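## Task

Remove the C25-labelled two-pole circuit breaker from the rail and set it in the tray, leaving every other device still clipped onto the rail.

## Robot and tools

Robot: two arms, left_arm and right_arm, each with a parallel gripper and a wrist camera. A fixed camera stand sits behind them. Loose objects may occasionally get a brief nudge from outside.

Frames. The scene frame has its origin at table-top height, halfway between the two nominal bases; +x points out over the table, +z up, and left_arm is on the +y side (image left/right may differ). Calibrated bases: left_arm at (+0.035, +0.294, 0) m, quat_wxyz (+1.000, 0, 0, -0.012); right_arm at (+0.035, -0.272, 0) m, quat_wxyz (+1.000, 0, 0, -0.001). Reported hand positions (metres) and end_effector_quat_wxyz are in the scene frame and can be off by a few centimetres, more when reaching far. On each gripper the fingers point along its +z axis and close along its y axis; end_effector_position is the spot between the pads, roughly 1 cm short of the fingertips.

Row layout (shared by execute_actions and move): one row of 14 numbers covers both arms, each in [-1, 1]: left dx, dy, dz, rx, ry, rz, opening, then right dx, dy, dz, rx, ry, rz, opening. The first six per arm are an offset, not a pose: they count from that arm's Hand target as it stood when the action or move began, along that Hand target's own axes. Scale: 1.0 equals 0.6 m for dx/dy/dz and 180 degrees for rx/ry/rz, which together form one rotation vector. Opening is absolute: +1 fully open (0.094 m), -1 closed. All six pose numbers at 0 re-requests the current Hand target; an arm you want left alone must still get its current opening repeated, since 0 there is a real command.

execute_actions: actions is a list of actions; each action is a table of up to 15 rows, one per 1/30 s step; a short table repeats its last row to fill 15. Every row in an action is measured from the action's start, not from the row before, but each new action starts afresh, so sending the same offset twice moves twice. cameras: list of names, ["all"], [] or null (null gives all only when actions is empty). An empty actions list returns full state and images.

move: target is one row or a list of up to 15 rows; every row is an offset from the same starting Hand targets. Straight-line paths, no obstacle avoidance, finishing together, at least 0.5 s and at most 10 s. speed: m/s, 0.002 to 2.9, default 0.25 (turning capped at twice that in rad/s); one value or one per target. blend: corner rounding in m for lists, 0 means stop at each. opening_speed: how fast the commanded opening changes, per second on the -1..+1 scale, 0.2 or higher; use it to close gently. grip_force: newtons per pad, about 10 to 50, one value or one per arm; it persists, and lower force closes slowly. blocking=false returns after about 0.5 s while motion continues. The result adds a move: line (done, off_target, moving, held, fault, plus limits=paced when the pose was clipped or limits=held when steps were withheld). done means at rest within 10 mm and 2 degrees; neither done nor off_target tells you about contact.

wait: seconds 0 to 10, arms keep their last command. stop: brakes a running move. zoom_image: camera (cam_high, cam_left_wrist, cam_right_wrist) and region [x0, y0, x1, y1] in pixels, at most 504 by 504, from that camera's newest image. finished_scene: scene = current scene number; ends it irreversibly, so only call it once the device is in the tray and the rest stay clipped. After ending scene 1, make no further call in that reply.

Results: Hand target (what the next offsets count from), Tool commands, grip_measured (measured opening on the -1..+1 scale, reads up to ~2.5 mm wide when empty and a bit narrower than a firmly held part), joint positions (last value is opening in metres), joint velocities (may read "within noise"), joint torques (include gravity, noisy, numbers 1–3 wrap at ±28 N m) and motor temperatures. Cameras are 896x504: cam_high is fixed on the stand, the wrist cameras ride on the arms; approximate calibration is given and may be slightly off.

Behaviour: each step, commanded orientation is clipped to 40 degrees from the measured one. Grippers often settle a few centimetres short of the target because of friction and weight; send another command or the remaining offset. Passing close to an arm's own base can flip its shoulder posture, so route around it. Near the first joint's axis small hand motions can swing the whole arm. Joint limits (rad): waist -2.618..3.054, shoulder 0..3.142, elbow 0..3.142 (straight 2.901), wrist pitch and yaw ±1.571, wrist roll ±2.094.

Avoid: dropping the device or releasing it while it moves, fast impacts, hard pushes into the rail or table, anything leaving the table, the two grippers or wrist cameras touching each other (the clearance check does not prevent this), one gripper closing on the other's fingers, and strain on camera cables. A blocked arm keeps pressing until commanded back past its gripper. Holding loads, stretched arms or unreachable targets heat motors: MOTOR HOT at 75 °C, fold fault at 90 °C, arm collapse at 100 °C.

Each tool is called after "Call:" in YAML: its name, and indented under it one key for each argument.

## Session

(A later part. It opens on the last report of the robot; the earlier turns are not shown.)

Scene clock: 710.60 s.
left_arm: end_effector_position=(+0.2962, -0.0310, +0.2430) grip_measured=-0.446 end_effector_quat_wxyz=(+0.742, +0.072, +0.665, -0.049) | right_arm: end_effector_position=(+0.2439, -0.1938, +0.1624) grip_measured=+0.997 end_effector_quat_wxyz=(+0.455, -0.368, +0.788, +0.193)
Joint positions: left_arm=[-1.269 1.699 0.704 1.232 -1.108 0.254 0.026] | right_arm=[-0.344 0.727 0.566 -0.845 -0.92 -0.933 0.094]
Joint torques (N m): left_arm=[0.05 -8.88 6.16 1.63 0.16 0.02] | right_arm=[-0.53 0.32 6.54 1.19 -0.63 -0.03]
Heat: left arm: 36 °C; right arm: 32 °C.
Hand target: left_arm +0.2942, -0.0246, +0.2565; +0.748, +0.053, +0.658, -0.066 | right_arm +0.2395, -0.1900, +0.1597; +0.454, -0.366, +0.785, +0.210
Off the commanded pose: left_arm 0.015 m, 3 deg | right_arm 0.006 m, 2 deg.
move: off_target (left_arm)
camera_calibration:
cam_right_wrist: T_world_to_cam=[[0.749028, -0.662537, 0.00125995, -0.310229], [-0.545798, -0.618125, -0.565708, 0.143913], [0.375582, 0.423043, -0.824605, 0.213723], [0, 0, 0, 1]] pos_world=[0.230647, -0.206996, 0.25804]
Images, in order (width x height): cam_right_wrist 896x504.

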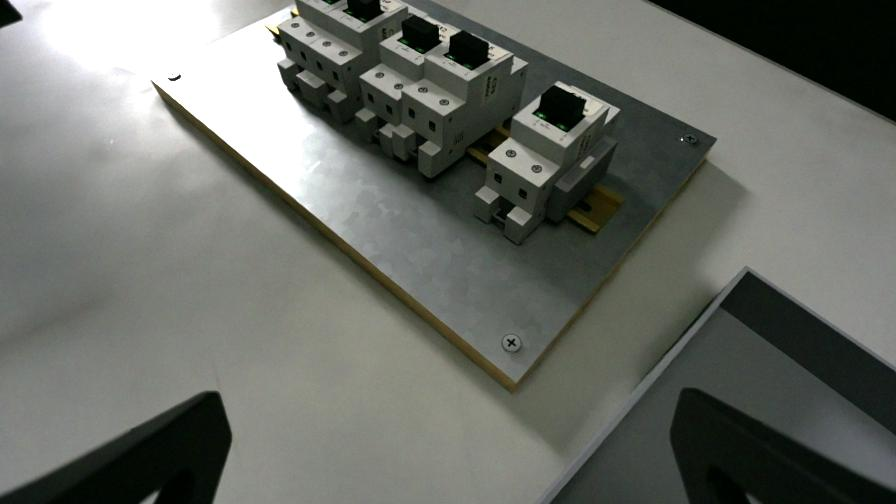

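Call:
move:
  target: [0.0992,-0.004,-0.0128,0,0,0,-1,0,0,0,0,0,0,1]
  speed: 0.12
  cameras: ["cam_right_wrist"]

Call:
zoom_image:
  camera: "cam_right_wrist"
  region: [350, 0, 530, 180]

Scene clock: 717.20 s.
left_arm: end_effector_position=(+0.2957, -0.0281, +0.1920) grip_measured=-0.446 end_effector_quat_wxyz=(+0.739, +0.073, +0.668, -0.045) | right_arm: end_effector_position=(+0.2439, -0.1938, +0.1624) grip_measured=+0.997 end_effector_quat_wxyz=(+0.455, -0.368, +0.788, +0.193)
Joint positions: left_arm=[-1.269 1.869 0.633 1.457 -1.113 0.246 0.026] | right_arm=[-0.344 0.727 0.566 -0.845 -0.92 -0.933 0.094]
Joint torques (N m): left_arm=[-0.4 -5.64 5.41 2.14 0.11 0] | right_arm=[-0.54 0.32 6.54 1.19 -0.63 -0.02]
Heat: left arm: 36 °C; right arm: 32 °C.
Hand target: left_arm +0.2937, -0.0274, +0.1966; +0.748, +0.053, +0.658, -0.066 | right_arm +0.2395, -0.1900, +0.1597; +0.454, -0.366, +0.785, +0.210
Off the commanded pose: left_arm 0.005 m, 4 deg | right_arm 0.006 m, 2 deg.
move: off_target (left_arm)
camera_calibration:
cam_right_wrist: T_world_to_cam=[[0.749028, -0.662537, 0.00125995, -0.310229], [-0.545798, -0.618125, -0.565708, 0.143913], [0.375582, 0.423043, -0.824605, 0.213723], [0, 0, 0, 1]] pos_world=[0.230647, -0.206996, 0.25804]
Images, in order (width x height): cam_right_wrist 896x504.

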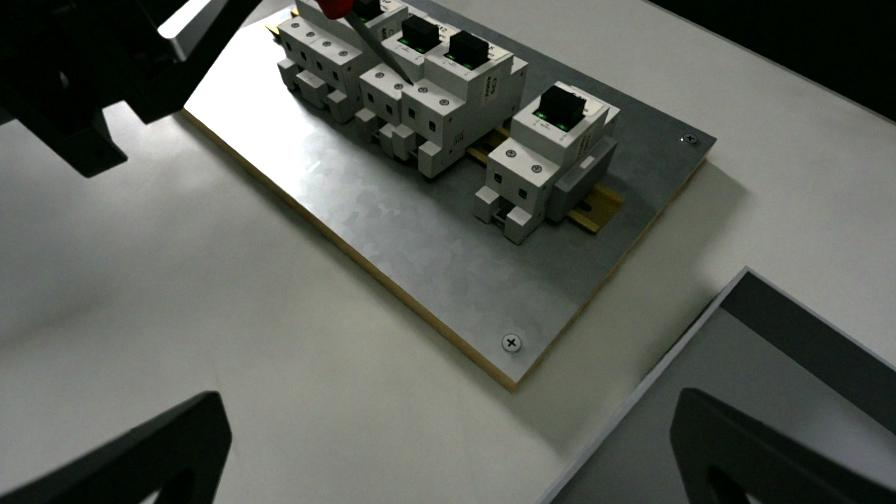

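Scaled by 2.800 from the camera's 896x504 image, which has a finer 1280x720 frame.

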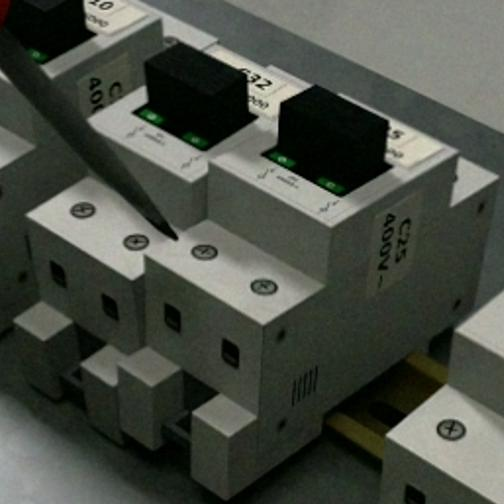

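Call:
move:
  target: [-0.0083,0.018,0.067,0,0,0,-1,0,0,0,0,0,0,1]
  speed: 0.1
  cameras: ["cam_right_wrist"]

Call:
zoom_image:
  camera: "cam_right_wrist"
  region: [350, 0, 530, 180]

Scene clock: 723.37 s.
left_arm: end_effector_position=(+0.3330, -0.0165, +0.1950) grip_measured=-0.446 end_effector_quat_wxyz=(+0.742, +0.064, +0.666, -0.042) | right_arm: end_effector_position=(+0.2439, -0.1938, +0.1624) grip_measured=+0.997 end_effector_quat_wxyz=(+0.455, -0.368, +0.788, +0.193)
Joint positions: left_arm=[-1.146 1.869 0.652 1.417 -1.008 0.209 0.026] | right_arm=[-0.344 0.727 0.566 -0.845 -0.92 -0.933 0.094]
Joint torques (N m): left_arm=[0.1 -7.5 8.2 1.47 0.28 -0.2] | right_arm=[-0.54 0.34 6.54 1.19 -0.64 -0.03]
Heat: left arm: 36 °C; right arm: 32 °C.
Hand target: left_arm +0.3342, -0.0233, +0.2066; +0.748, +0.053, +0.658, -0.066 | right_arm +0.2395, -0.1900, +0.1597; +0.454, -0.366, +0.785, +0.210
Off the commanded pose: left_arm 0.014 m, 3 deg | right_arm 0.006 m, 2 deg.
move: off_target (left_arm)
camera_calibration:
cam_right_wrist: T_world_to_cam=[[0.749028, -0.662537, 0.00125995, -0.310229], [-0.545798, -0.618125, -0.565708, 0.143913], [0.375582, 0.423043, -0.824605, 0.213723], [0, 0, 0, 1]] pos_world=[0.230647, -0.206996, 0.25804]
Images, in order (width x height): cam_right_wrist 896x504.

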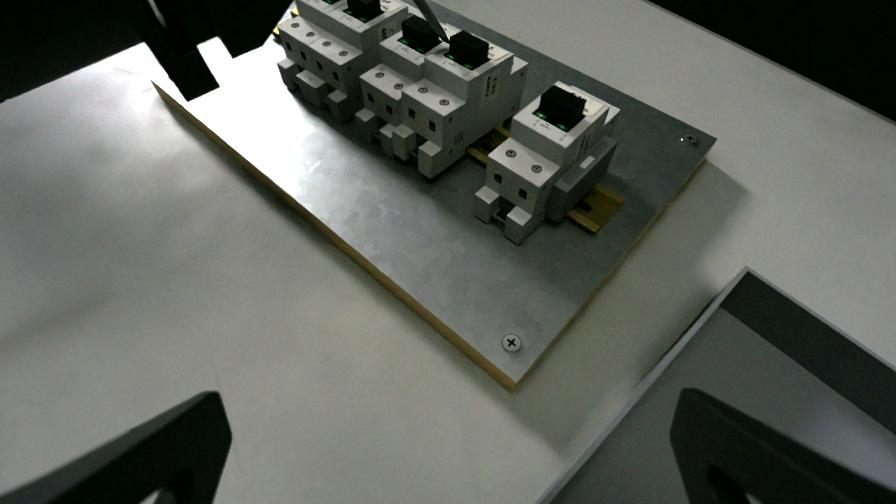

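Scaled by 2.800 from the camera's 896x504 image, which has a finer 1280x720 frame.

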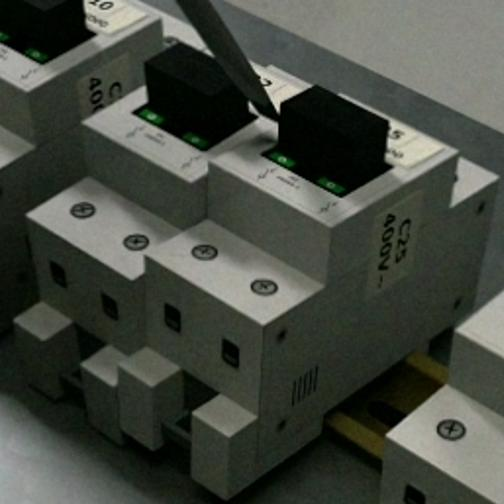

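Call:
move:
  target:
    - [-0.0826,0,0.0107,0,0,0,-1,0,0,0,0,0,0,1]
    - [-0.0826,0,0.0307,0,0.19,0,-1,0,0,0,0,0,0,1]
    - [-0.0093,-0.009,0.0573,0,0.19,0,-1,0,0,0,0,0,0,1]
  speed: 0.15
  blend: [0,0.01,0]
  cameras: ["cam_right_wrist"]

Call:
zoom_image:
  camera: "cam_right_wrist"
  region: [350, 0, 530, 180]

Scene clock: 742.00 s.
left_arm: end_effector_position=(+0.3624, -0.0344, +0.2147) grip_measured=-0.446 end_effector_quat_wxyz=(+0.513, +0.079, +0.853, -0.047) | right_arm: end_effector_position=(+0.2439, -0.1938, +0.1624) grip_measured=+0.997 end_effector_quat_wxyz=(+0.455, -0.368, +0.788, +0.193)
Joint positions: left_arm=[-1.03 1.651 1.261 -0.299 -0.74 -0.506 0.026] | right_arm=[-0.344 0.727 0.566 -0.845 -0.92 -0.933 0.094]
Joint torques (N m): left_arm=[0.28 -6.93 8.49 1.62 -0.38 0.01] | right_arm=[-0.53 0.31 6.56 1.19 -0.63 -0.02]
Heat: left arm: 36 °C; right arm: 32 °C.
Hand target: left_arm +0.3662, -0.0342, +0.2165; +0.522, +0.070, +0.849, -0.047 | right_arm +0.2395, -0.1900, +0.1597; +0.454, -0.366, +0.785, +0.210
Off the commanded pose: left_arm 0.004 m, 2 deg | right_arm 0.006 m, 2 deg.
move: done
camera_calibration:
cam_right_wrist: T_world_to_cam=[[0.749028, -0.662537, 0.00125995, -0.310229], [-0.545798, -0.618125, -0.565708, 0.143913], [0.375582, 0.423043, -0.824605, 0.213723], [0, 0, 0, 1]] pos_world=[0.230647, -0.206996, 0.25804]
Images, in order (width x height): cam_right_wrist 896x504.

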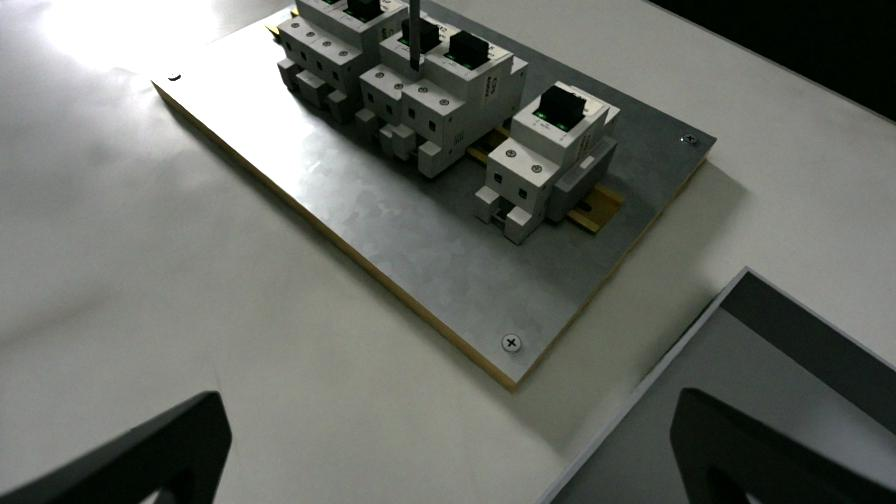

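Scaled by 2.800 from the camera's 896x504 image, which has a finer 1280x720 frame.

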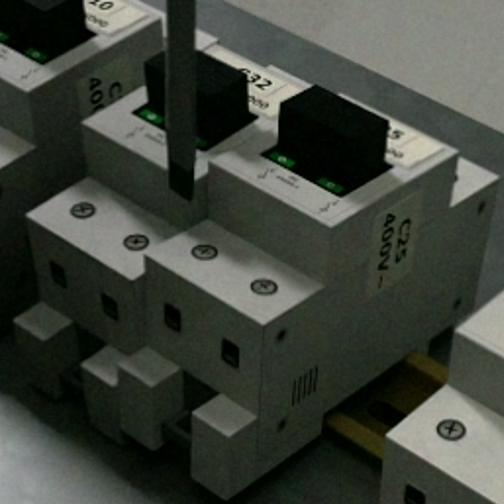

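Call:
move:
  target: [0.0586,-0.0164,0.0138,0,0,0,-1,0,0,0,0,0,0,1]
  speed: 0.1
  cameras: ["cam_right_wrist"]

Call:
zoom_image:
  camera: "cam_right_wrist"
  region: [370, 30, 490, 180]

Scene clock: 751.23 s.
left_arm: end_effector_position=(+0.3537, -0.0432, +0.1819) grip_measured=-0.446 end_effector_quat_wxyz=(+0.512, +0.083, +0.854, -0.050) | right_arm: end_effector_position=(+0.2439, -0.1938, +0.1624) grip_measured=+0.997 end_effector_quat_wxyz=(+0.455, -0.368, +0.788, +0.193)
Joint positions: left_arm=[-1.061 1.688 1.173 -0.189 -0.756 -0.528 0.026] | right_arm=[-0.344 0.727 0.566 -0.845 -0.92 -0.933 0.094]
Joint torques (N m): left_arm=[-0.31 -6.76 8.05 1.61 -0.53 -0.11] | right_arm=[-0.54 0.35 6.53 1.2 -0.64 -0.02]
Heat: left arm: 36 °C; right arm: 32 °C.
Hand target: left_arm +0.3561, -0.0427, +0.1814; +0.521, +0.071, +0.849, -0.047 | right_arm +0.2395, -0.1900, +0.1597; +0.454, -0.366, +0.785, +0.210
Off the commanded pose: left_arm 0.003 m, 2 deg | right_arm 0.006 m, 2 deg.
move: done
camera_calibration:
cam_right_wrist: T_world_to_cam=[[0.749028, -0.662537, 0.00125995, -0.310229], [-0.545798, -0.618125, -0.565708, 0.143913], [0.375582, 0.423043, -0.824605, 0.213723], [0, 0, 0, 1]] pos_world=[0.230647, -0.206996, 0.25804]
Images, in order (width x height): cam_right_wrist 896x504.

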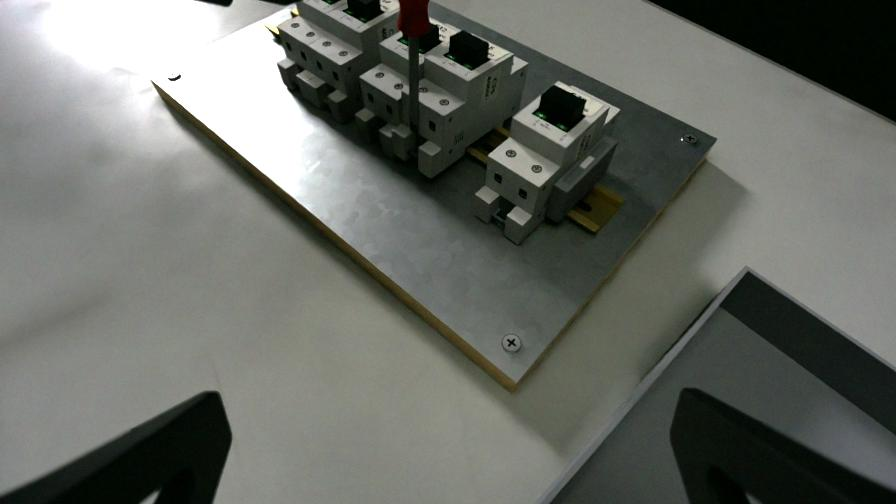

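Scaled by 3.360 from the camera's 896x504 image, which has a finer 1280x720 frame.

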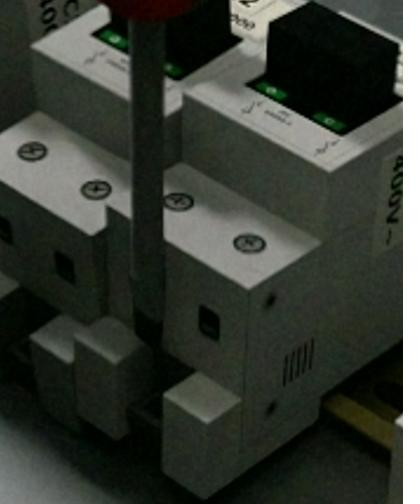

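Call:
move:
  target: [0.0468,0.0045,0.0257,0,0,0,-1,0,0,0,0,0,0,1]
  speed: 0.08
  cameras: ["cam_right_wrist"]

Call:
zoom_image:
  camera: "cam_right_wrist"
  region: [370, 60, 470, 180]

Scene clock: 756.87 s.
left_arm: end_effector_position=(+0.3534, -0.0427, +0.1508) grip_measured=-0.446 end_effector_quat_wxyz=(+0.513, +0.082, +0.853, -0.051) | right_arm: end_effector_position=(+0.2439, -0.1938, +0.1624) grip_measured=+0.997 end_effector_quat_wxyz=(+0.455, -0.368, +0.788, +0.193)
Joint positions: left_arm=[-1.061 1.724 1.081 -0.057 -0.756 -0.528 0.026] | right_arm=[-0.344 0.727 0.566 -0.845 -0.92 -0.933 0.094]
Joint torques (N m): left_arm=[0.38 -6.76 7.72 1.68 -0.46 -0.03] | right_arm=[-0.53 0.35 6.53 1.19 -0.64 -0.02]
Heat: left arm: 36 °C; right arm: 32 °C.
Hand target: left_arm +0.3576, -0.0404, +0.1495; +0.522, +0.070, +0.849, -0.047 | right_arm +0.2395, -0.1900, +0.1597; +0.454, -0.366, +0.785, +0.210
Off the commanded pose: left_arm 0.005 m, 2 deg | right_arm 0.006 m, 2 deg.
move: done
camera_calibration:
cam_right_wrist: T_world_to_cam=[[0.749028, -0.662537, 0.00125995, -0.310229], [-0.545798, -0.618125, -0.565708, 0.143913], [0.375582, 0.423043, -0.824605, 0.213723], [0, 0, 0, 1]] pos_world=[0.230647, -0.206996, 0.25804]
Images, in order (width x height): cam_right_wrist 896x504.

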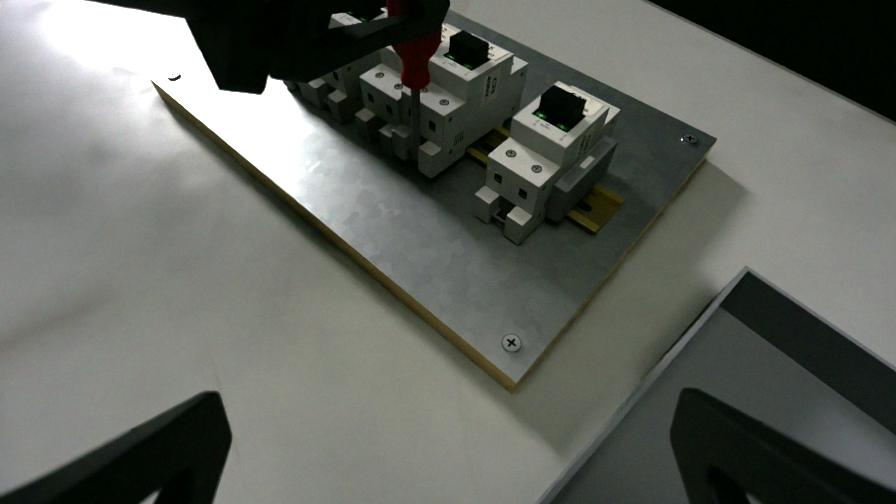

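Scaled by 4.200 from the camera's 896x504 image, which has a finer 1280x720 frame.

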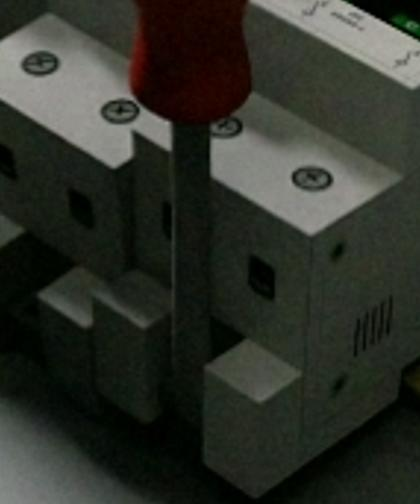

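Call:
zoom_image:
  camera: "cam_right_wrist"
  region: [395, 130, 435, 180]

Scaled by 10.080 from the camera's 896x504 image, which has a finer 1280x720 frame.

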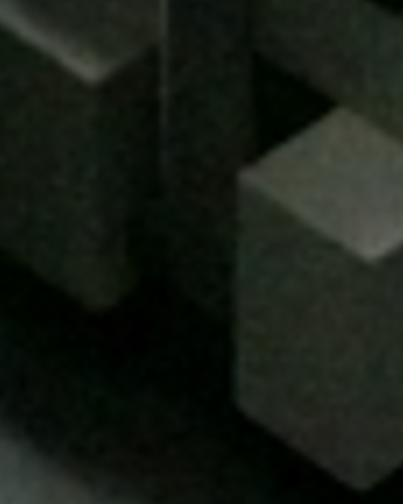

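Call:
move:
  target: [-0.018,0.012,0.0352,0,0.06,0,-1,0,0,0,0,0,0,1]
  speed: 0.08
  cameras: ["cam_right_wrist"]

Call:
zoom_image:
  camera: "cam_right_wrist"
  region: [370, 60, 470, 180]

Scene clock: 769.10 s.
left_arm: end_effector_position=(+0.3718, -0.0387, +0.1428) grip_measured=-0.446 end_effector_quat_wxyz=(+0.427, +0.088, +0.898, -0.050) | right_arm: end_effector_position=(+0.2439, -0.1938, +0.1624) grip_measured=+0.997 end_effector_quat_wxyz=(+0.455, -0.368, +0.788, +0.193)
Joint positions: left_arm=[-0.965 1.775 1.262 -0.335 -0.574 -0.571 0.026] | right_arm=[-0.344 0.727 0.566 -0.845 -0.92 -0.933 0.094]
Joint torques (N m): left_arm=[0.94 -6.94 11.56 1.26 -0.53 0.01] | right_arm=[-0.53 0.34 6.53 1.2 -0.64 -0.02]
Heat: left arm: 36 °C; right arm: 32 °C.
Hand target: left_arm +0.3822, -0.0373, +0.1495; +0.439, +0.075, +0.894, -0.040 | right_arm +0.2395, -0.1900, +0.1597; +0.454, -0.366, +0.785, +0.210
Off the commanded pose: left_arm 0.012 m, 2 deg | right_arm 0.006 m, 2 deg.
move: off_target (left_arm)
camera_calibration:
cam_right_wrist: T_world_to_cam=[[0.749028, -0.662537, 0.00125995, -0.310229], [-0.545798, -0.618125, -0.565708, 0.143913], [0.375582, 0.423043, -0.824605, 0.213723], [0, 0, 0, 1]] pos_world=[0.230647, -0.206996, 0.25804]
Images, in order (width x height): cam_right_wrist 896x504.

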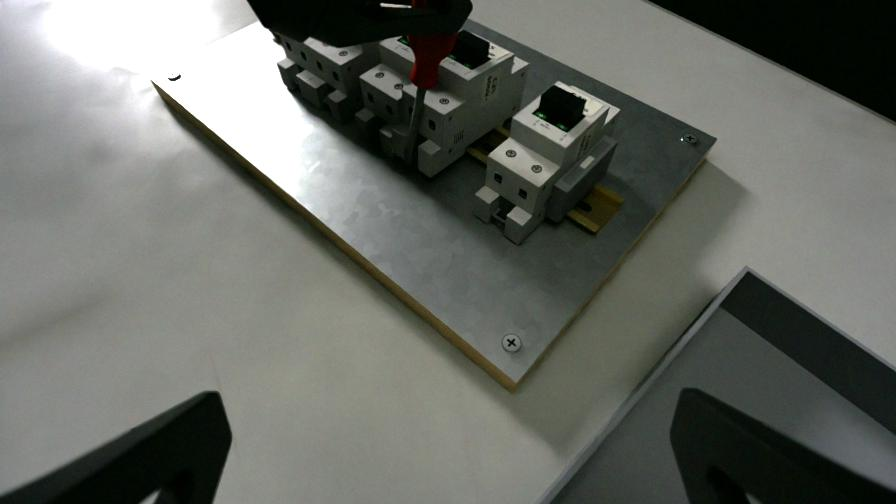

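Scaled by 4.200 from the camera's 896x504 image, which has a finer 1280x720 frame.

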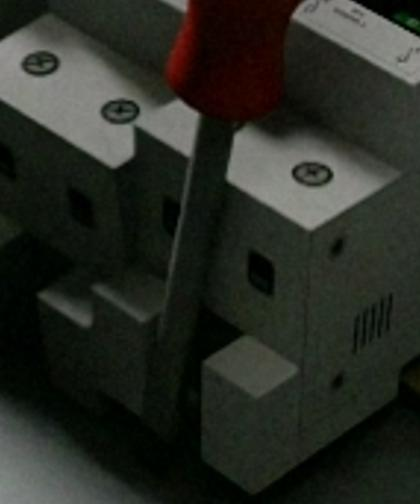

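Call:
zoom_image:
  camera: "cam_right_wrist"
  region: [395, 130, 435, 180]

Scaled by 10.080 from the camera's 896x504 image, which has a finer 1280x720 frame.

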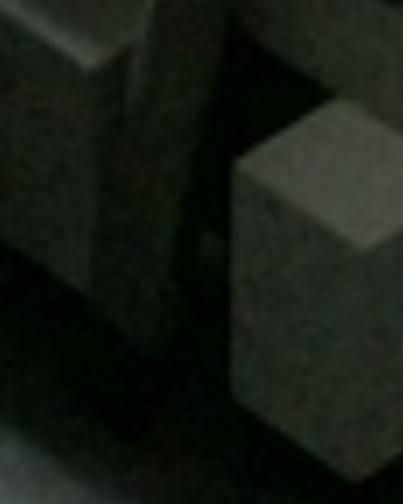

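Call:
move:
  target:
    - [-0.0422,0,-0.0407,0,0,0,-1,0,0,0,0,0,0,1]
    - [-0.021,-0.014,-0.0585,0,-0.06,0,-1,0,0,0,0,0,0,1]
  speed: 0.1
  cameras: ["cam_right_wrist"]

Call:
zoom_image:
  camera: "cam_right_wrist"
  region: [370, 60, 470, 180]

Scene clock: 786.77 s.
left_arm: end_effector_position=(+0.3589, -0.0454, +0.1583) grip_measured=-0.446 end_effector_quat_wxyz=(+0.496, +0.090, +0.863, -0.034) | right_arm: end_effector_position=(+0.2439, -0.1938, +0.1624) grip_measured=+0.997 end_effector_quat_wxyz=(+0.455, -0.368, +0.788, +0.193)
Joint positions: left_arm=[-1.049 1.746 1.18 -0.189 -0.742 -0.532 0.026] | right_arm=[-0.344 0.727 0.566 -0.845 -0.92 -0.933 0.094]
Joint torques (N m): left_arm=[-0.21 -11.06 7.56 1.71 -0.57 0.05] | right_arm=[-0.49 0.35 6.56 1.2 -0.64 -0.03]
Heat: left arm: 35 °C; right arm: 32 °C.
Hand target: left_arm +0.3609, -0.0421, +0.1810; +0.522, +0.071, +0.849, -0.047 | right_arm +0.2395, -0.1900, +0.1597; +0.454, -0.366, +0.785, +0.210
Off the commanded pose: left_arm 0.023 m, 4 deg | right_arm 0.006 m, 2 deg.
move: off_target (left_arm)
camera_calibration:
cam_right_wrist: T_world_to_cam=[[0.749028, -0.662537, 0.00125995, -0.310229], [-0.545798, -0.618125, -0.565708, 0.143913], [0.375582, 0.423043, -0.824605, 0.213723], [0, 0, 0, 1]] pos_world=[0.230647, -0.206996, 0.25804]
Images, in order (width x height): cam_right_wrist 896x504.

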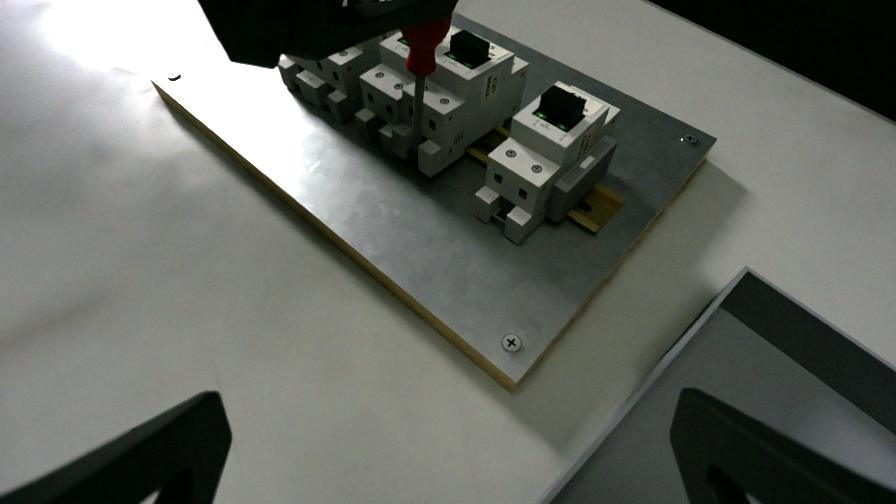

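Scaled by 4.200 from the camera's 896x504 image, which has a finer 1280x720 frame.

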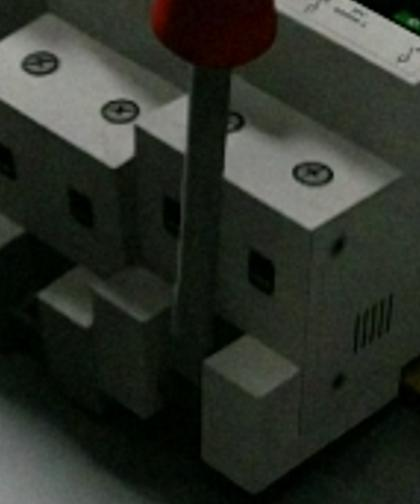

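Call:
move:
  target: [-0.03,0,-0.015,0,0,0,-1,0,0,0,0,0,0,1]
  speed: 0.1
  cameras: ["cam_right_wrist"]

Call:
zoom_image:
  camera: "cam_right_wrist"
  region: [370, 60, 470, 180]

Scene clock: 793.70 s.
left_arm: end_effector_position=(+0.3573, -0.0413, +0.1681) grip_measured=-0.446 end_effector_quat_wxyz=(+0.496, +0.092, +0.863, -0.031) | right_arm: end_effector_position=(+0.2439, -0.1938, +0.1624) grip_measured=+0.997 end_effector_quat_wxyz=(+0.455, -0.368, +0.788, +0.193)
Joint positions: left_arm=[-1.049 1.722 1.193 -0.229 -0.746 -0.528 0.026] | right_arm=[-0.344 0.727 0.566 -0.845 -0.92 -0.933 0.094]
Joint torques (N m): left_arm=[-0.14 -10.74 11.55 1.35 -0.53 0.03] | right_arm=[-0.51 0.35 6.54 1.19 -0.63 -0.03]
Heat: left arm: 35 °C; right arm: 32 °C.
Hand target: left_arm +0.3610, -0.0420, +0.2012; +0.522, +0.071, +0.849, -0.047 | right_arm +0.2395, -0.1900, +0.1597; +0.454, -0.366, +0.785, +0.210
Off the commanded pose: left_arm 0.033 m, 4 deg | right_arm 0.006 m, 2 deg.
move: off_target (left_arm)
camera_calibration:
cam_right_wrist: T_world_to_cam=[[0.749028, -0.662537, 0.00125995, -0.310229], [-0.545798, -0.618125, -0.565708, 0.143913], [0.375582, 0.423043, -0.824605, 0.213723], [0, 0, 0, 1]] pos_world=[0.230647, -0.206996, 0.25804]
Images, in order (width x height): cam_right_wrist 896x504.

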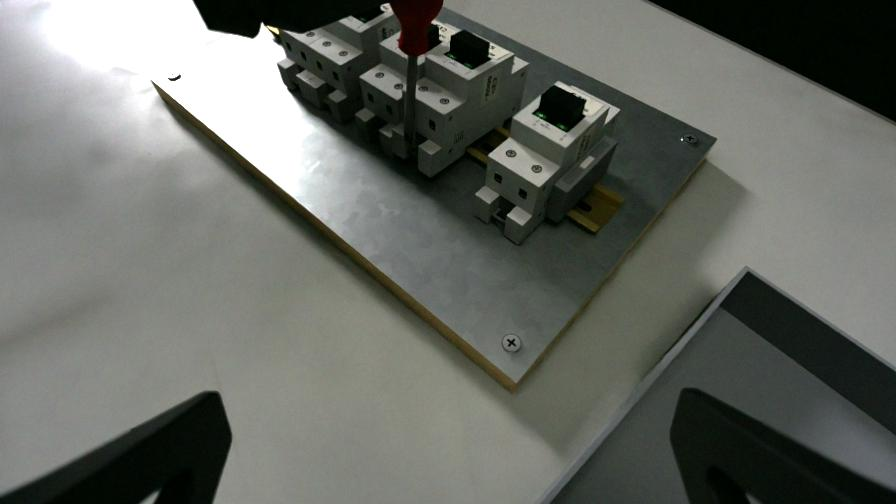

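Scaled by 4.200 from the camera's 896x504 image, which has a finer 1280x720 frame.

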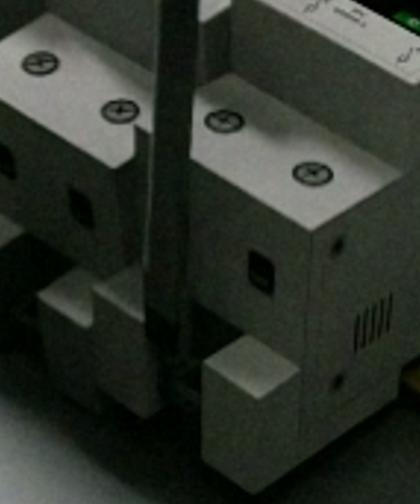

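Call:
move:
  target: [-0.0067,0,0.0135,0,0,0,-1,0,0,0,0,0,0,1]
  speed: 0.1
  cameras: ["cam_right_wrist"]

Call:
zoom_image:
  camera: "cam_right_wrist"
  region: [370, 60, 470, 180]

Scene clock: 802.67 s.
left_arm: end_effector_position=(+0.3634, -0.0409, +0.1751) grip_measured=-0.446 end_effector_quat_wxyz=(+0.501, +0.090, +0.860, -0.031) | right_arm: end_effector_position=(+0.2439, -0.1938, +0.1624) grip_measured=+0.997 end_effector_quat_wxyz=(+0.455, -0.368, +0.788, +0.193)
Joint positions: left_arm=[-1.036 1.722 1.211 -0.229 -0.742 -0.51 0.026] | right_arm=[-0.344 0.727 0.566 -0.845 -0.92 -0.933 0.094]
Joint torques (N m): left_arm=[0.46 -9.31 11.67 1.48 -0.42 0.02] | right_arm=[-0.54 0.35 6.56 1.18 -0.64 -0.03]
Heat: left arm: 34 °C; right arm: 32 °C.
Hand target: left_arm +0.3700, -0.0434, +0.2010; +0.522, +0.071, +0.849, -0.047 | right_arm +0.2395, -0.1900, +0.1597; +0.454, -0.366, +0.785, +0.210
Off the commanded pose: left_arm 0.027 m, 4 deg | right_arm 0.006 m, 2 deg.
move: off_target (left_arm)
camera_calibration:
cam_right_wrist: T_world_to_cam=[[0.749028, -0.662537, 0.00125995, -0.310229], [-0.545798, -0.618125, -0.565708, 0.143913], [0.375582, 0.423043, -0.824605, 0.213723], [0, 0, 0, 1]] pos_world=[0.230647, -0.206996, 0.25804]
Images, in order (width x height): cam_right_wrist 896x504.

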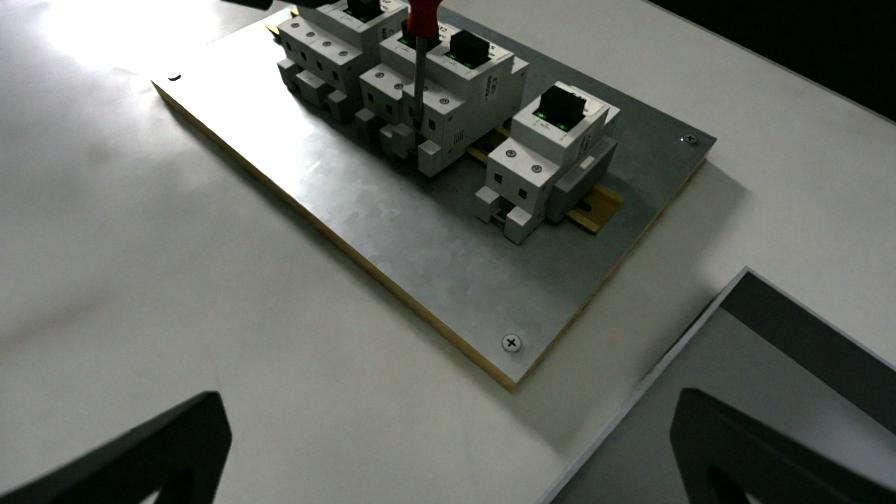

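Scaled by 4.200 from the camera's 896x504 image, which has a finer 1280x720 frame.

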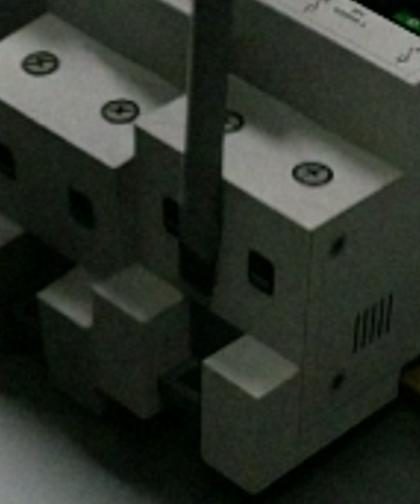

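Call:
move:
  target: [0.0822,0.0048,0.0332,0,0,0,-1,0,0,0,0,0,0,1]
  speed: 0.07
  cameras: ["cam_right_wrist"]

Call:
zoom_image:
  camera: "cam_right_wrist"
  region: [385, 100, 445, 180]

Scene clock: 811.97 s.
left_arm: end_effector_position=(+0.3620, -0.0413, +0.1505) grip_measured=-0.446 end_effector_quat_wxyz=(+0.511, +0.082, +0.854, -0.051) | right_arm: end_effector_position=(+0.2439, -0.1938, +0.1624) grip_measured=+0.997 end_effector_quat_wxyz=(+0.455, -0.368, +0.788, +0.193)
Joint positions: left_arm=[-1.036 1.734 1.092 -0.049 -0.734 -0.51 0.026] | right_arm=[-0.344 0.727 0.566 -0.845 -0.92 -0.933 0.094]
Joint torques (N m): left_arm=[0.08 -6.48 7.56 1.79 -0.5 -0.04] | right_arm=[-0.53 0.34 6.57 1.19 -0.63 -0.02]
Heat: left arm: 34 °C; right arm: 32 °C.
Hand target: left_arm +0.3660, -0.0401, +0.1479; +0.521, +0.071, +0.849, -0.047 | right_arm +0.2395, -0.1900, +0.1597; +0.454, -0.366, +0.785, +0.210
Off the commanded pose: left_arm 0.005 m, 2 deg | right_arm 0.006 m, 2 deg.
move: done
camera_calibration:
cam_right_wrist: T_world_to_cam=[[0.749028, -0.662537, 0.00125995, -0.310229], [-0.545798, -0.618125, -0.565708, 0.143913], [0.375582, 0.423043, -0.824605, 0.213723], [0, 0, 0, 1]] pos_world=[0.230647, -0.206996, 0.25804]
Images, in order (width x height): cam_right_wrist 896x504.

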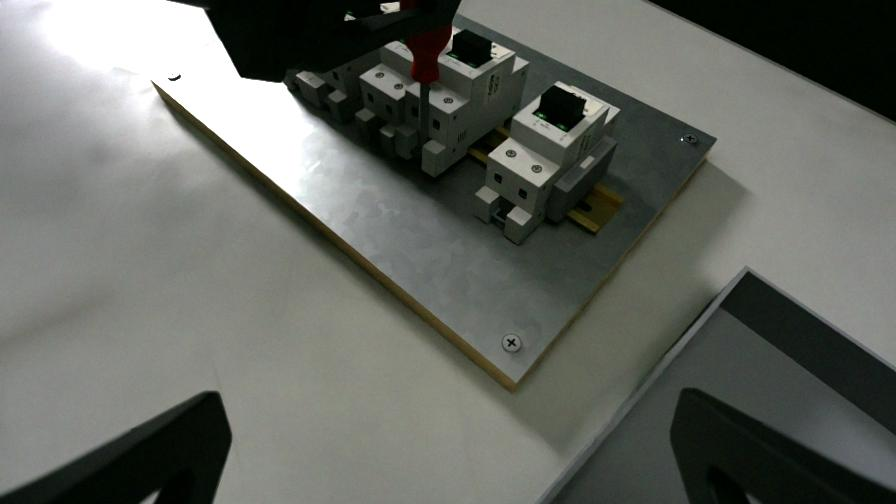

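Scaled by 6.300 from the camera's 896x504 image, which has a finer 1280x720 frame.

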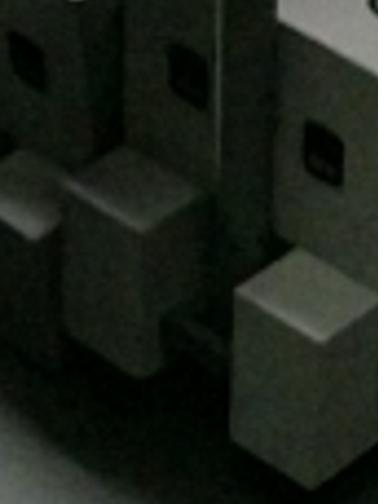

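Call:
move:
  target:
    - [-0.009,0.0113,0.0367,0,0.055,0,-1,0,0,0,0,0,0,1]
    - [-0.015,0.0226,0.0735,0,0.11,0,-1,0,0,0,0,0,0,1]
  speed: 0.07
  blend: [0.01,0]
  cameras: ["cam_right_wrist"]

Call:
zoom_image:
  camera: "cam_right_wrist"
  region: [370, 70, 460, 190]

Scene clock: 824.33 s.
left_arm: end_effector_position=(+0.4077, -0.0378, +0.1499) grip_measured=-0.446 end_effector_quat_wxyz=(+0.383, +0.079, +0.919, -0.050) | right_arm: end_effector_position=(+0.2439, -0.1938, +0.1624) grip_measured=+0.997 end_effector_quat_wxyz=(+0.455, -0.368, +0.788, +0.193)
Joint positions: left_arm=[-0.866 1.875 1.48 -0.504 -0.46 -0.554 0.026] | right_arm=[-0.344 0.727 0.566 -0.845 -0.92 -0.933 0.094]
Joint torques (N m): left_arm=[0.99 -6.61 10.3 0.98 -0.19 -0.07] | right_arm=[-0.53 0.35 6.58 1.2 -0.63 -0.03]
Heat: left arm: 34 °C; right arm: 32 °C.
Hand target: left_arm +0.4110, -0.0342, +0.1360; +0.368, +0.078, +0.926, -0.034 | right_arm +0.2395, -0.1900, +0.1597; +0.454, -0.366, +0.785, +0.210
Off the commanded pose: left_arm 0.015 m, 3 deg | right_arm 0.006 m, 2 deg.
move: off_target (left_arm)
camera_calibration:
cam_right_wrist: T_world_to_cam=[[0.749028, -0.662537, 0.00125995, -0.310229], [-0.545798, -0.618125, -0.565708, 0.143913], [0.375582, 0.423043, -0.824605, 0.213723], [0, 0, 0, 1]] pos_world=[0.230647, -0.206996, 0.25804]
Images, in order (width x height): cam_right_wrist 896x504.

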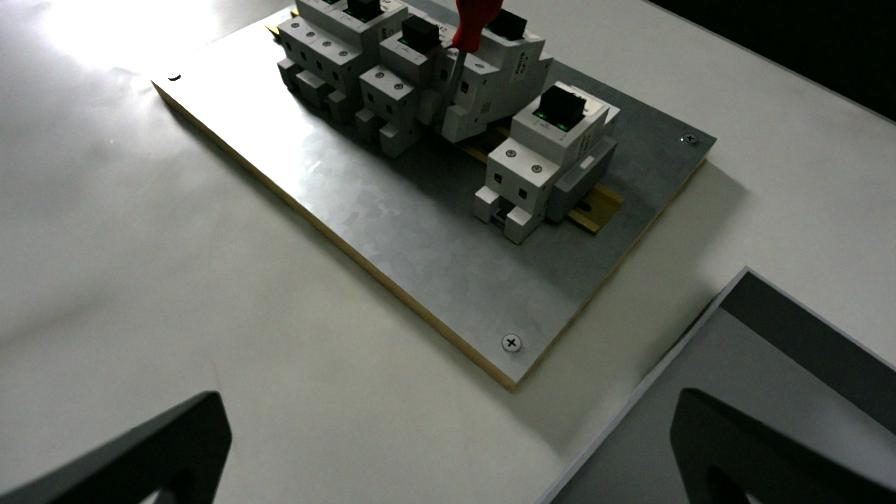

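Scaled by 4.200 from the camera's 896x504 image, which has a finer 1280x720 frame.

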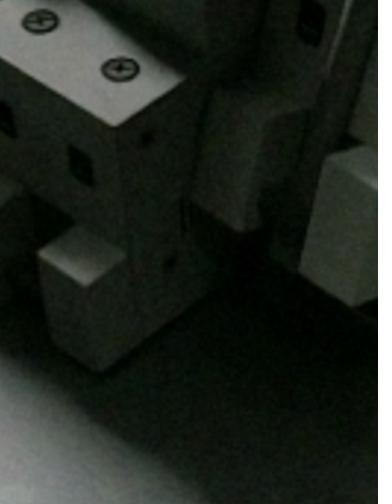

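Call:
zoom_image:
  camera: "cam_right_wrist"
  region: [370, 0, 570, 180]

Scaled by 2.520 from the camera's 896x504 image, which has a finer 1280x720 frame.

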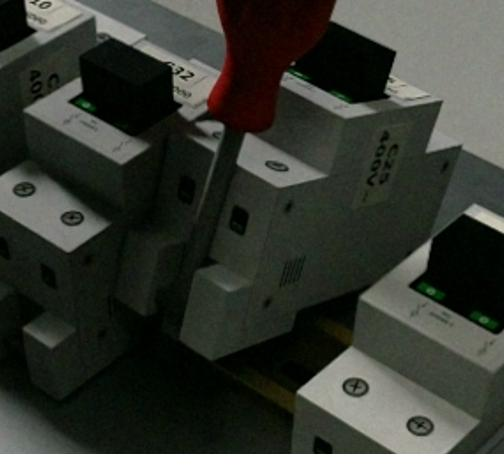

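Call:
move:
  target:
    - [-0.1065,0.0055,-0.06,0,0,0,-1,0,0,0,0,0,0,1]
    - [-0.149,0,-0.1576,0,0,0,-1,0,0,0,0,0,0,1]
  speed: [0.07,0.12]
  cameras: ["cam_right_wrist"]

Call:
zoom_image:
  camera: "cam_right_wrist"
  region: [370, 0, 570, 180]

Scene clock: 838.13 s.
left_arm: end_effector_position=(+0.4062, -0.0317, +0.2624) grip_measured=-0.446 end_effector_quat_wxyz=(+0.359, +0.086, +0.929, -0.038) | right_arm: end_effector_position=(+0.2439, -0.1938, +0.1624) grip_measured=+0.997 end_effector_quat_wxyz=(+0.455, -0.368, +0.788, +0.193)
Joint positions: left_arm=[-0.852 1.946 2.067 -1.074 -0.435 -0.551 0.026] | right_arm=[-0.344 0.727 0.566 -0.845 -0.92 -0.933 0.094]
Joint torques (N m): left_arm=[-0.21 -8.01 10.97 1.18 -0.41 -0.11] | right_arm=[-0.53 0.34 6.54 1.2 -0.64 -0.03]
Heat: left arm: 33 °C; right arm: 32 °C.
Hand target: left_arm +0.4113, -0.0334, +0.2661; +0.368, +0.078, +0.926, -0.034 | right_arm +0.2395, -0.1900, +0.1597; +0.454, -0.366, +0.785, +0.210
Off the commanded pose: left_arm 0.007 m, 2 deg | right_arm 0.006 m, 2 deg.
move: done
camera_calibration:
cam_right_wrist: T_world_to_cam=[[0.749028, -0.662537, 0.00125995, -0.310229], [-0.545798, -0.618125, -0.565708, 0.143913], [0.375582, 0.423043, -0.824605, 0.213723], [0, 0, 0, 1]] pos_world=[0.230647, -0.206996, 0.25804]
Images, in order (width x height): cam_right_wrist 896x504.

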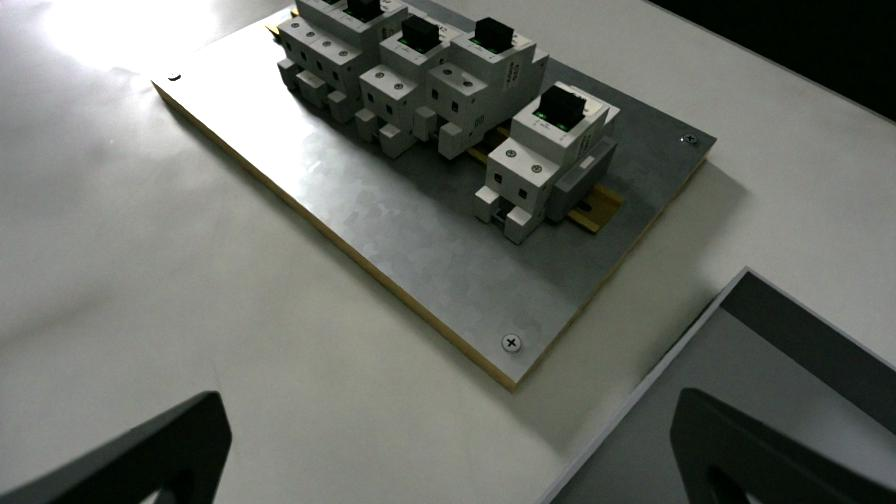

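Scaled by 2.520 from the camera's 896x504 image, which has a finer 1280x720 frame.

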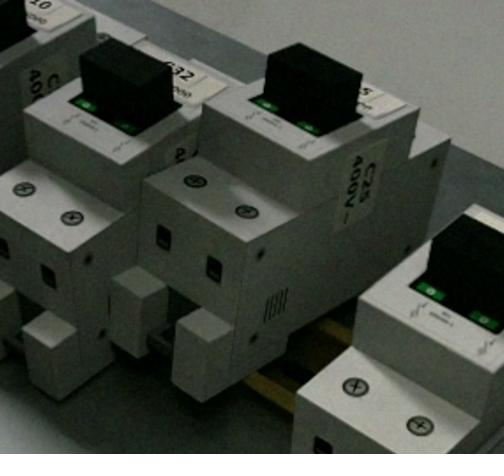

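Call:
move:
  target:
    - [0.1877,0.3768,-0.1913,0,0,0,-1,0,0,0,0,0,0,1]
    - [0.1877,0.3768,-0.1913,0,0,0,-1,-0.2735,-0.0615,0.358,-0.135,0.314,-0.233,0.7]
  speed: 0.25
  blend: [0.05,0]
  cameras: ["cam_right_wrist","cam_high"]

Scene clock: 856.27 s.
left_arm: end_effector_position=(+0.2928, +0.2144, +0.2711) grip_measured=-0.446 end_effector_quat_wxyz=(+0.366, +0.078, +0.927, -0.036) | right_arm: end_effector_position=(+0.4382, -0.0115, +0.2000) grip_measured=+0.703 end_effector_quat_wxyz=(-0.132, +0.734, -0.665, +0.033)
Joint positions: left_arm=[-0.378 0.995 1.227 -1.061 -0.15 -0.177 0.026] | right_arm=[0.57 2.286 2.557 -1.57 -0.006 -1.099 0.08]
Joint torques (N m): left_arm=[0.46 -1.87 7.27 1.37 -0.07 0.08] | right_arm=[0.36 -9.57 9.84 0.87 0.03 0]
Heat: left arm: 33 °C; right arm: 32 °C.
Hand target: left_arm +0.2911, +0.2166, +0.2708; +0.368, +0.078, +0.926, -0.034 | right_arm +0.4404, -0.0088, +0.1945; +0.000, +0.745, -0.667, +0.000
Off the commanded pose: left_arm 0.003 m, 0 deg | right_arm 0.007 m, 16 deg.
joint sent to its limit (right arm) — joint 4 (wrist pitch), lower limit. The joint targets are off in orientation, not in position.
move: off_target (right_arm); target 2's new opening was sent with right_arm's hand 0.007 m and 16 deg from that target
camera_calibration:
cam_right_wrist: T_world_to_cam=[[0.972568, 0.0515985, 0.226825, -0.469993], [-0.0148329, -0.959349, 0.281833, -0.0221436], [0.232147, -0.277466, -0.932266, 0.171022], [0, 0, 0, 1]] pos_world=[0.417069, 0.0504605, 0.272286]
Images, in order (width x height): cam_high 896x504, cam_right_wrist 896x504.

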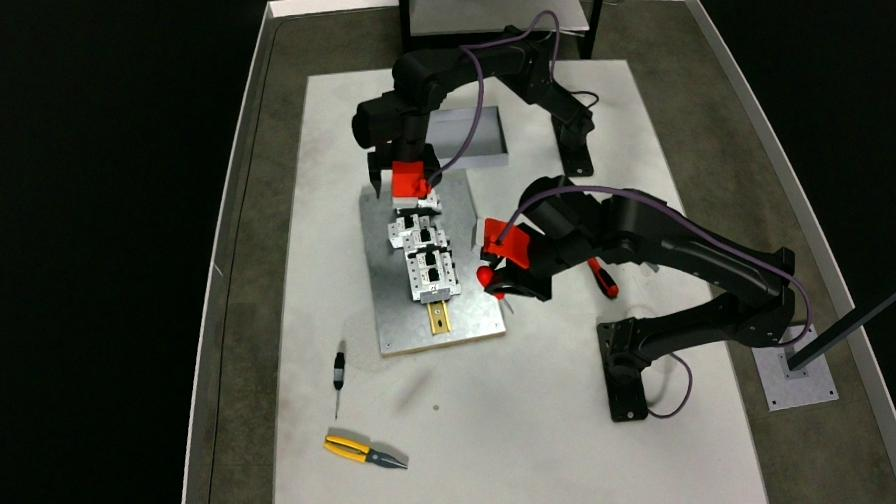

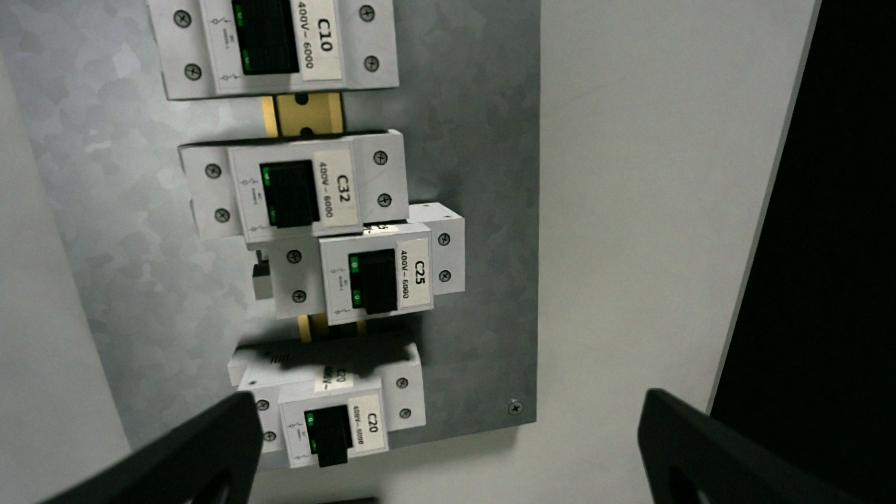

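Call:
move:
  target: [0,0,0,0,0,0,-1,0.0046,0.0115,0.1875,0,0,0,0.5]
  speed: 0.15
  cameras: ["cam_right_wrist"]

Scene clock: 863.57 s.
left_arm: end_effector_position=(+0.2928, +0.2144, +0.2711) grip_measured=-0.446 end_effector_quat_wxyz=(+0.366, +0.078, +0.927, -0.036) | right_arm: end_effector_position=(+0.4344, -0.0143, +0.0931) grip_measured=+0.503 end_effector_quat_wxyz=(-0.011, +0.741, -0.672, +0.001)
Joint positions: left_arm=[-0.378 0.995 1.227 -1.061 -0.15 -0.177 0.026] | right_arm=[0.57 2.461 2.456 -1.545 -0.004 -1.1 0.071]
Joint torques (N m): left_arm=[0.47 -1.88 7.28 1.38 -0.07 0.08] | right_arm=[0.53 -11.25 7.08 0.6 0.03 0.01]
Heat: left arm: 33 °C; right arm: 32 °C.
Hand target: left_arm +0.2911, +0.2166, +0.2708; +0.368, +0.078, +0.926, -0.034 | right_arm +0.4338, -0.0122, +0.0819; +0.000, +0.745, -0.667, +0.000
Off the commanded pose: left_arm 0.003 m, 0 deg | right_arm 0.011 m, 1 deg.
move: off_target (right_arm)
camera_calibration:
cam_right_wrist: T_world_to_cam=[[0.997639, 0.0679639, 0.00989232, -0.432235], [0.0580973, -0.911932, 0.406208, -0.0374235], [0.0366286, -0.404674, -0.913727, 0.152771], [0, 0, 0, 1]] pos_world=[0.427793, 0.0570709, 0.159068]
Images, in order (width x height): cam_right_wrist 896x504.

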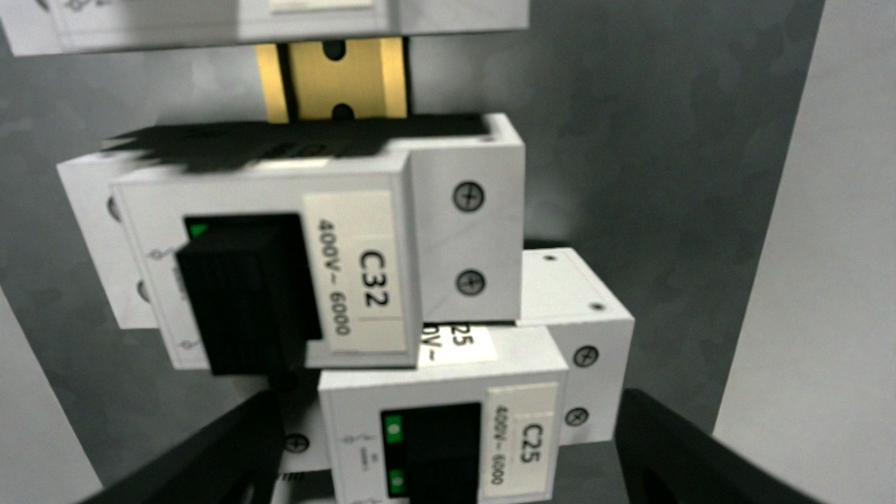

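Call:
move:
  target:
    - [0,0,0,0,0,0,-1,0.005,0,0,0,0,0,0.5]
    - [0,0,0,0,0,0,-1,0.005,0,0,0,0,0,-0.4]
  opening_speed: 0.6
  cameras: ["cam_right_wrist"]

Scene clock: 869.33 s.
left_arm: end_effector_position=(+0.2928, +0.2144, +0.2711) grip_measured=-0.446 end_effector_quat_wxyz=(+0.366, +0.078, +0.927, -0.036) | right_arm: end_effector_position=(+0.4345, -0.0145, +0.0931) grip_measured=-0.057 end_effector_quat_wxyz=(-0.011, +0.742, -0.670, +0.001)
Joint positions: left_arm=[-0.378 0.995 1.227 -1.061 -0.15 -0.177 0.026] | right_arm=[0.57 2.461 2.456 -1.545 -0.003 -1.103 0.044]
Joint torques (N m): left_arm=[0.46 -1.85 7.28 1.38 -0.07 0.08] | right_arm=[0.06 -12.04 5.49 0.66 0.02 -0.01]
Heat: left arm: 33 °C; right arm: 32 °C.
Hand target: left_arm +0.2911, +0.2166, +0.2708; +0.368, +0.078, +0.926, -0.034 | right_arm +0.4341, -0.0152, +0.0819; +0.000, +0.745, -0.667, +0.000
Off the commanded pose: left_arm 0.003 m, 0 deg | right_arm 0.011 m, 1 deg.
move: off_target (right_arm); target 2's new opening was sent with right_arm's hand 0.011 m and 1 deg from that target
camera_calibration:
cam_right_wrist: T_world_to_cam=[[0.997364, 0.0718024, 0.0104856, -0.432218], [0.0613228, -0.911267, 0.407225, -0.03908], [0.0387949, -0.405509, -0.913268, 0.151785], [0, 0, 0, 1]] pos_world=[0.427586, 0.0569721, 0.159067]
Images, in order (width x height): cam_right_wrist 896x504.

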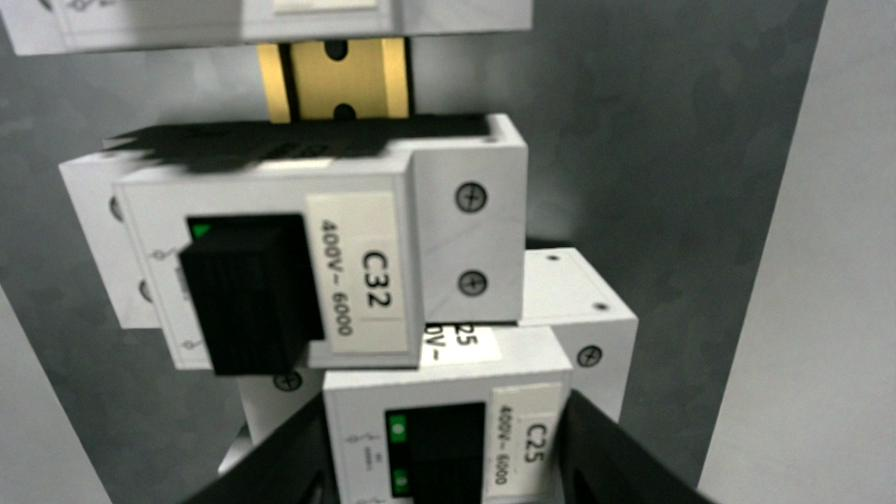

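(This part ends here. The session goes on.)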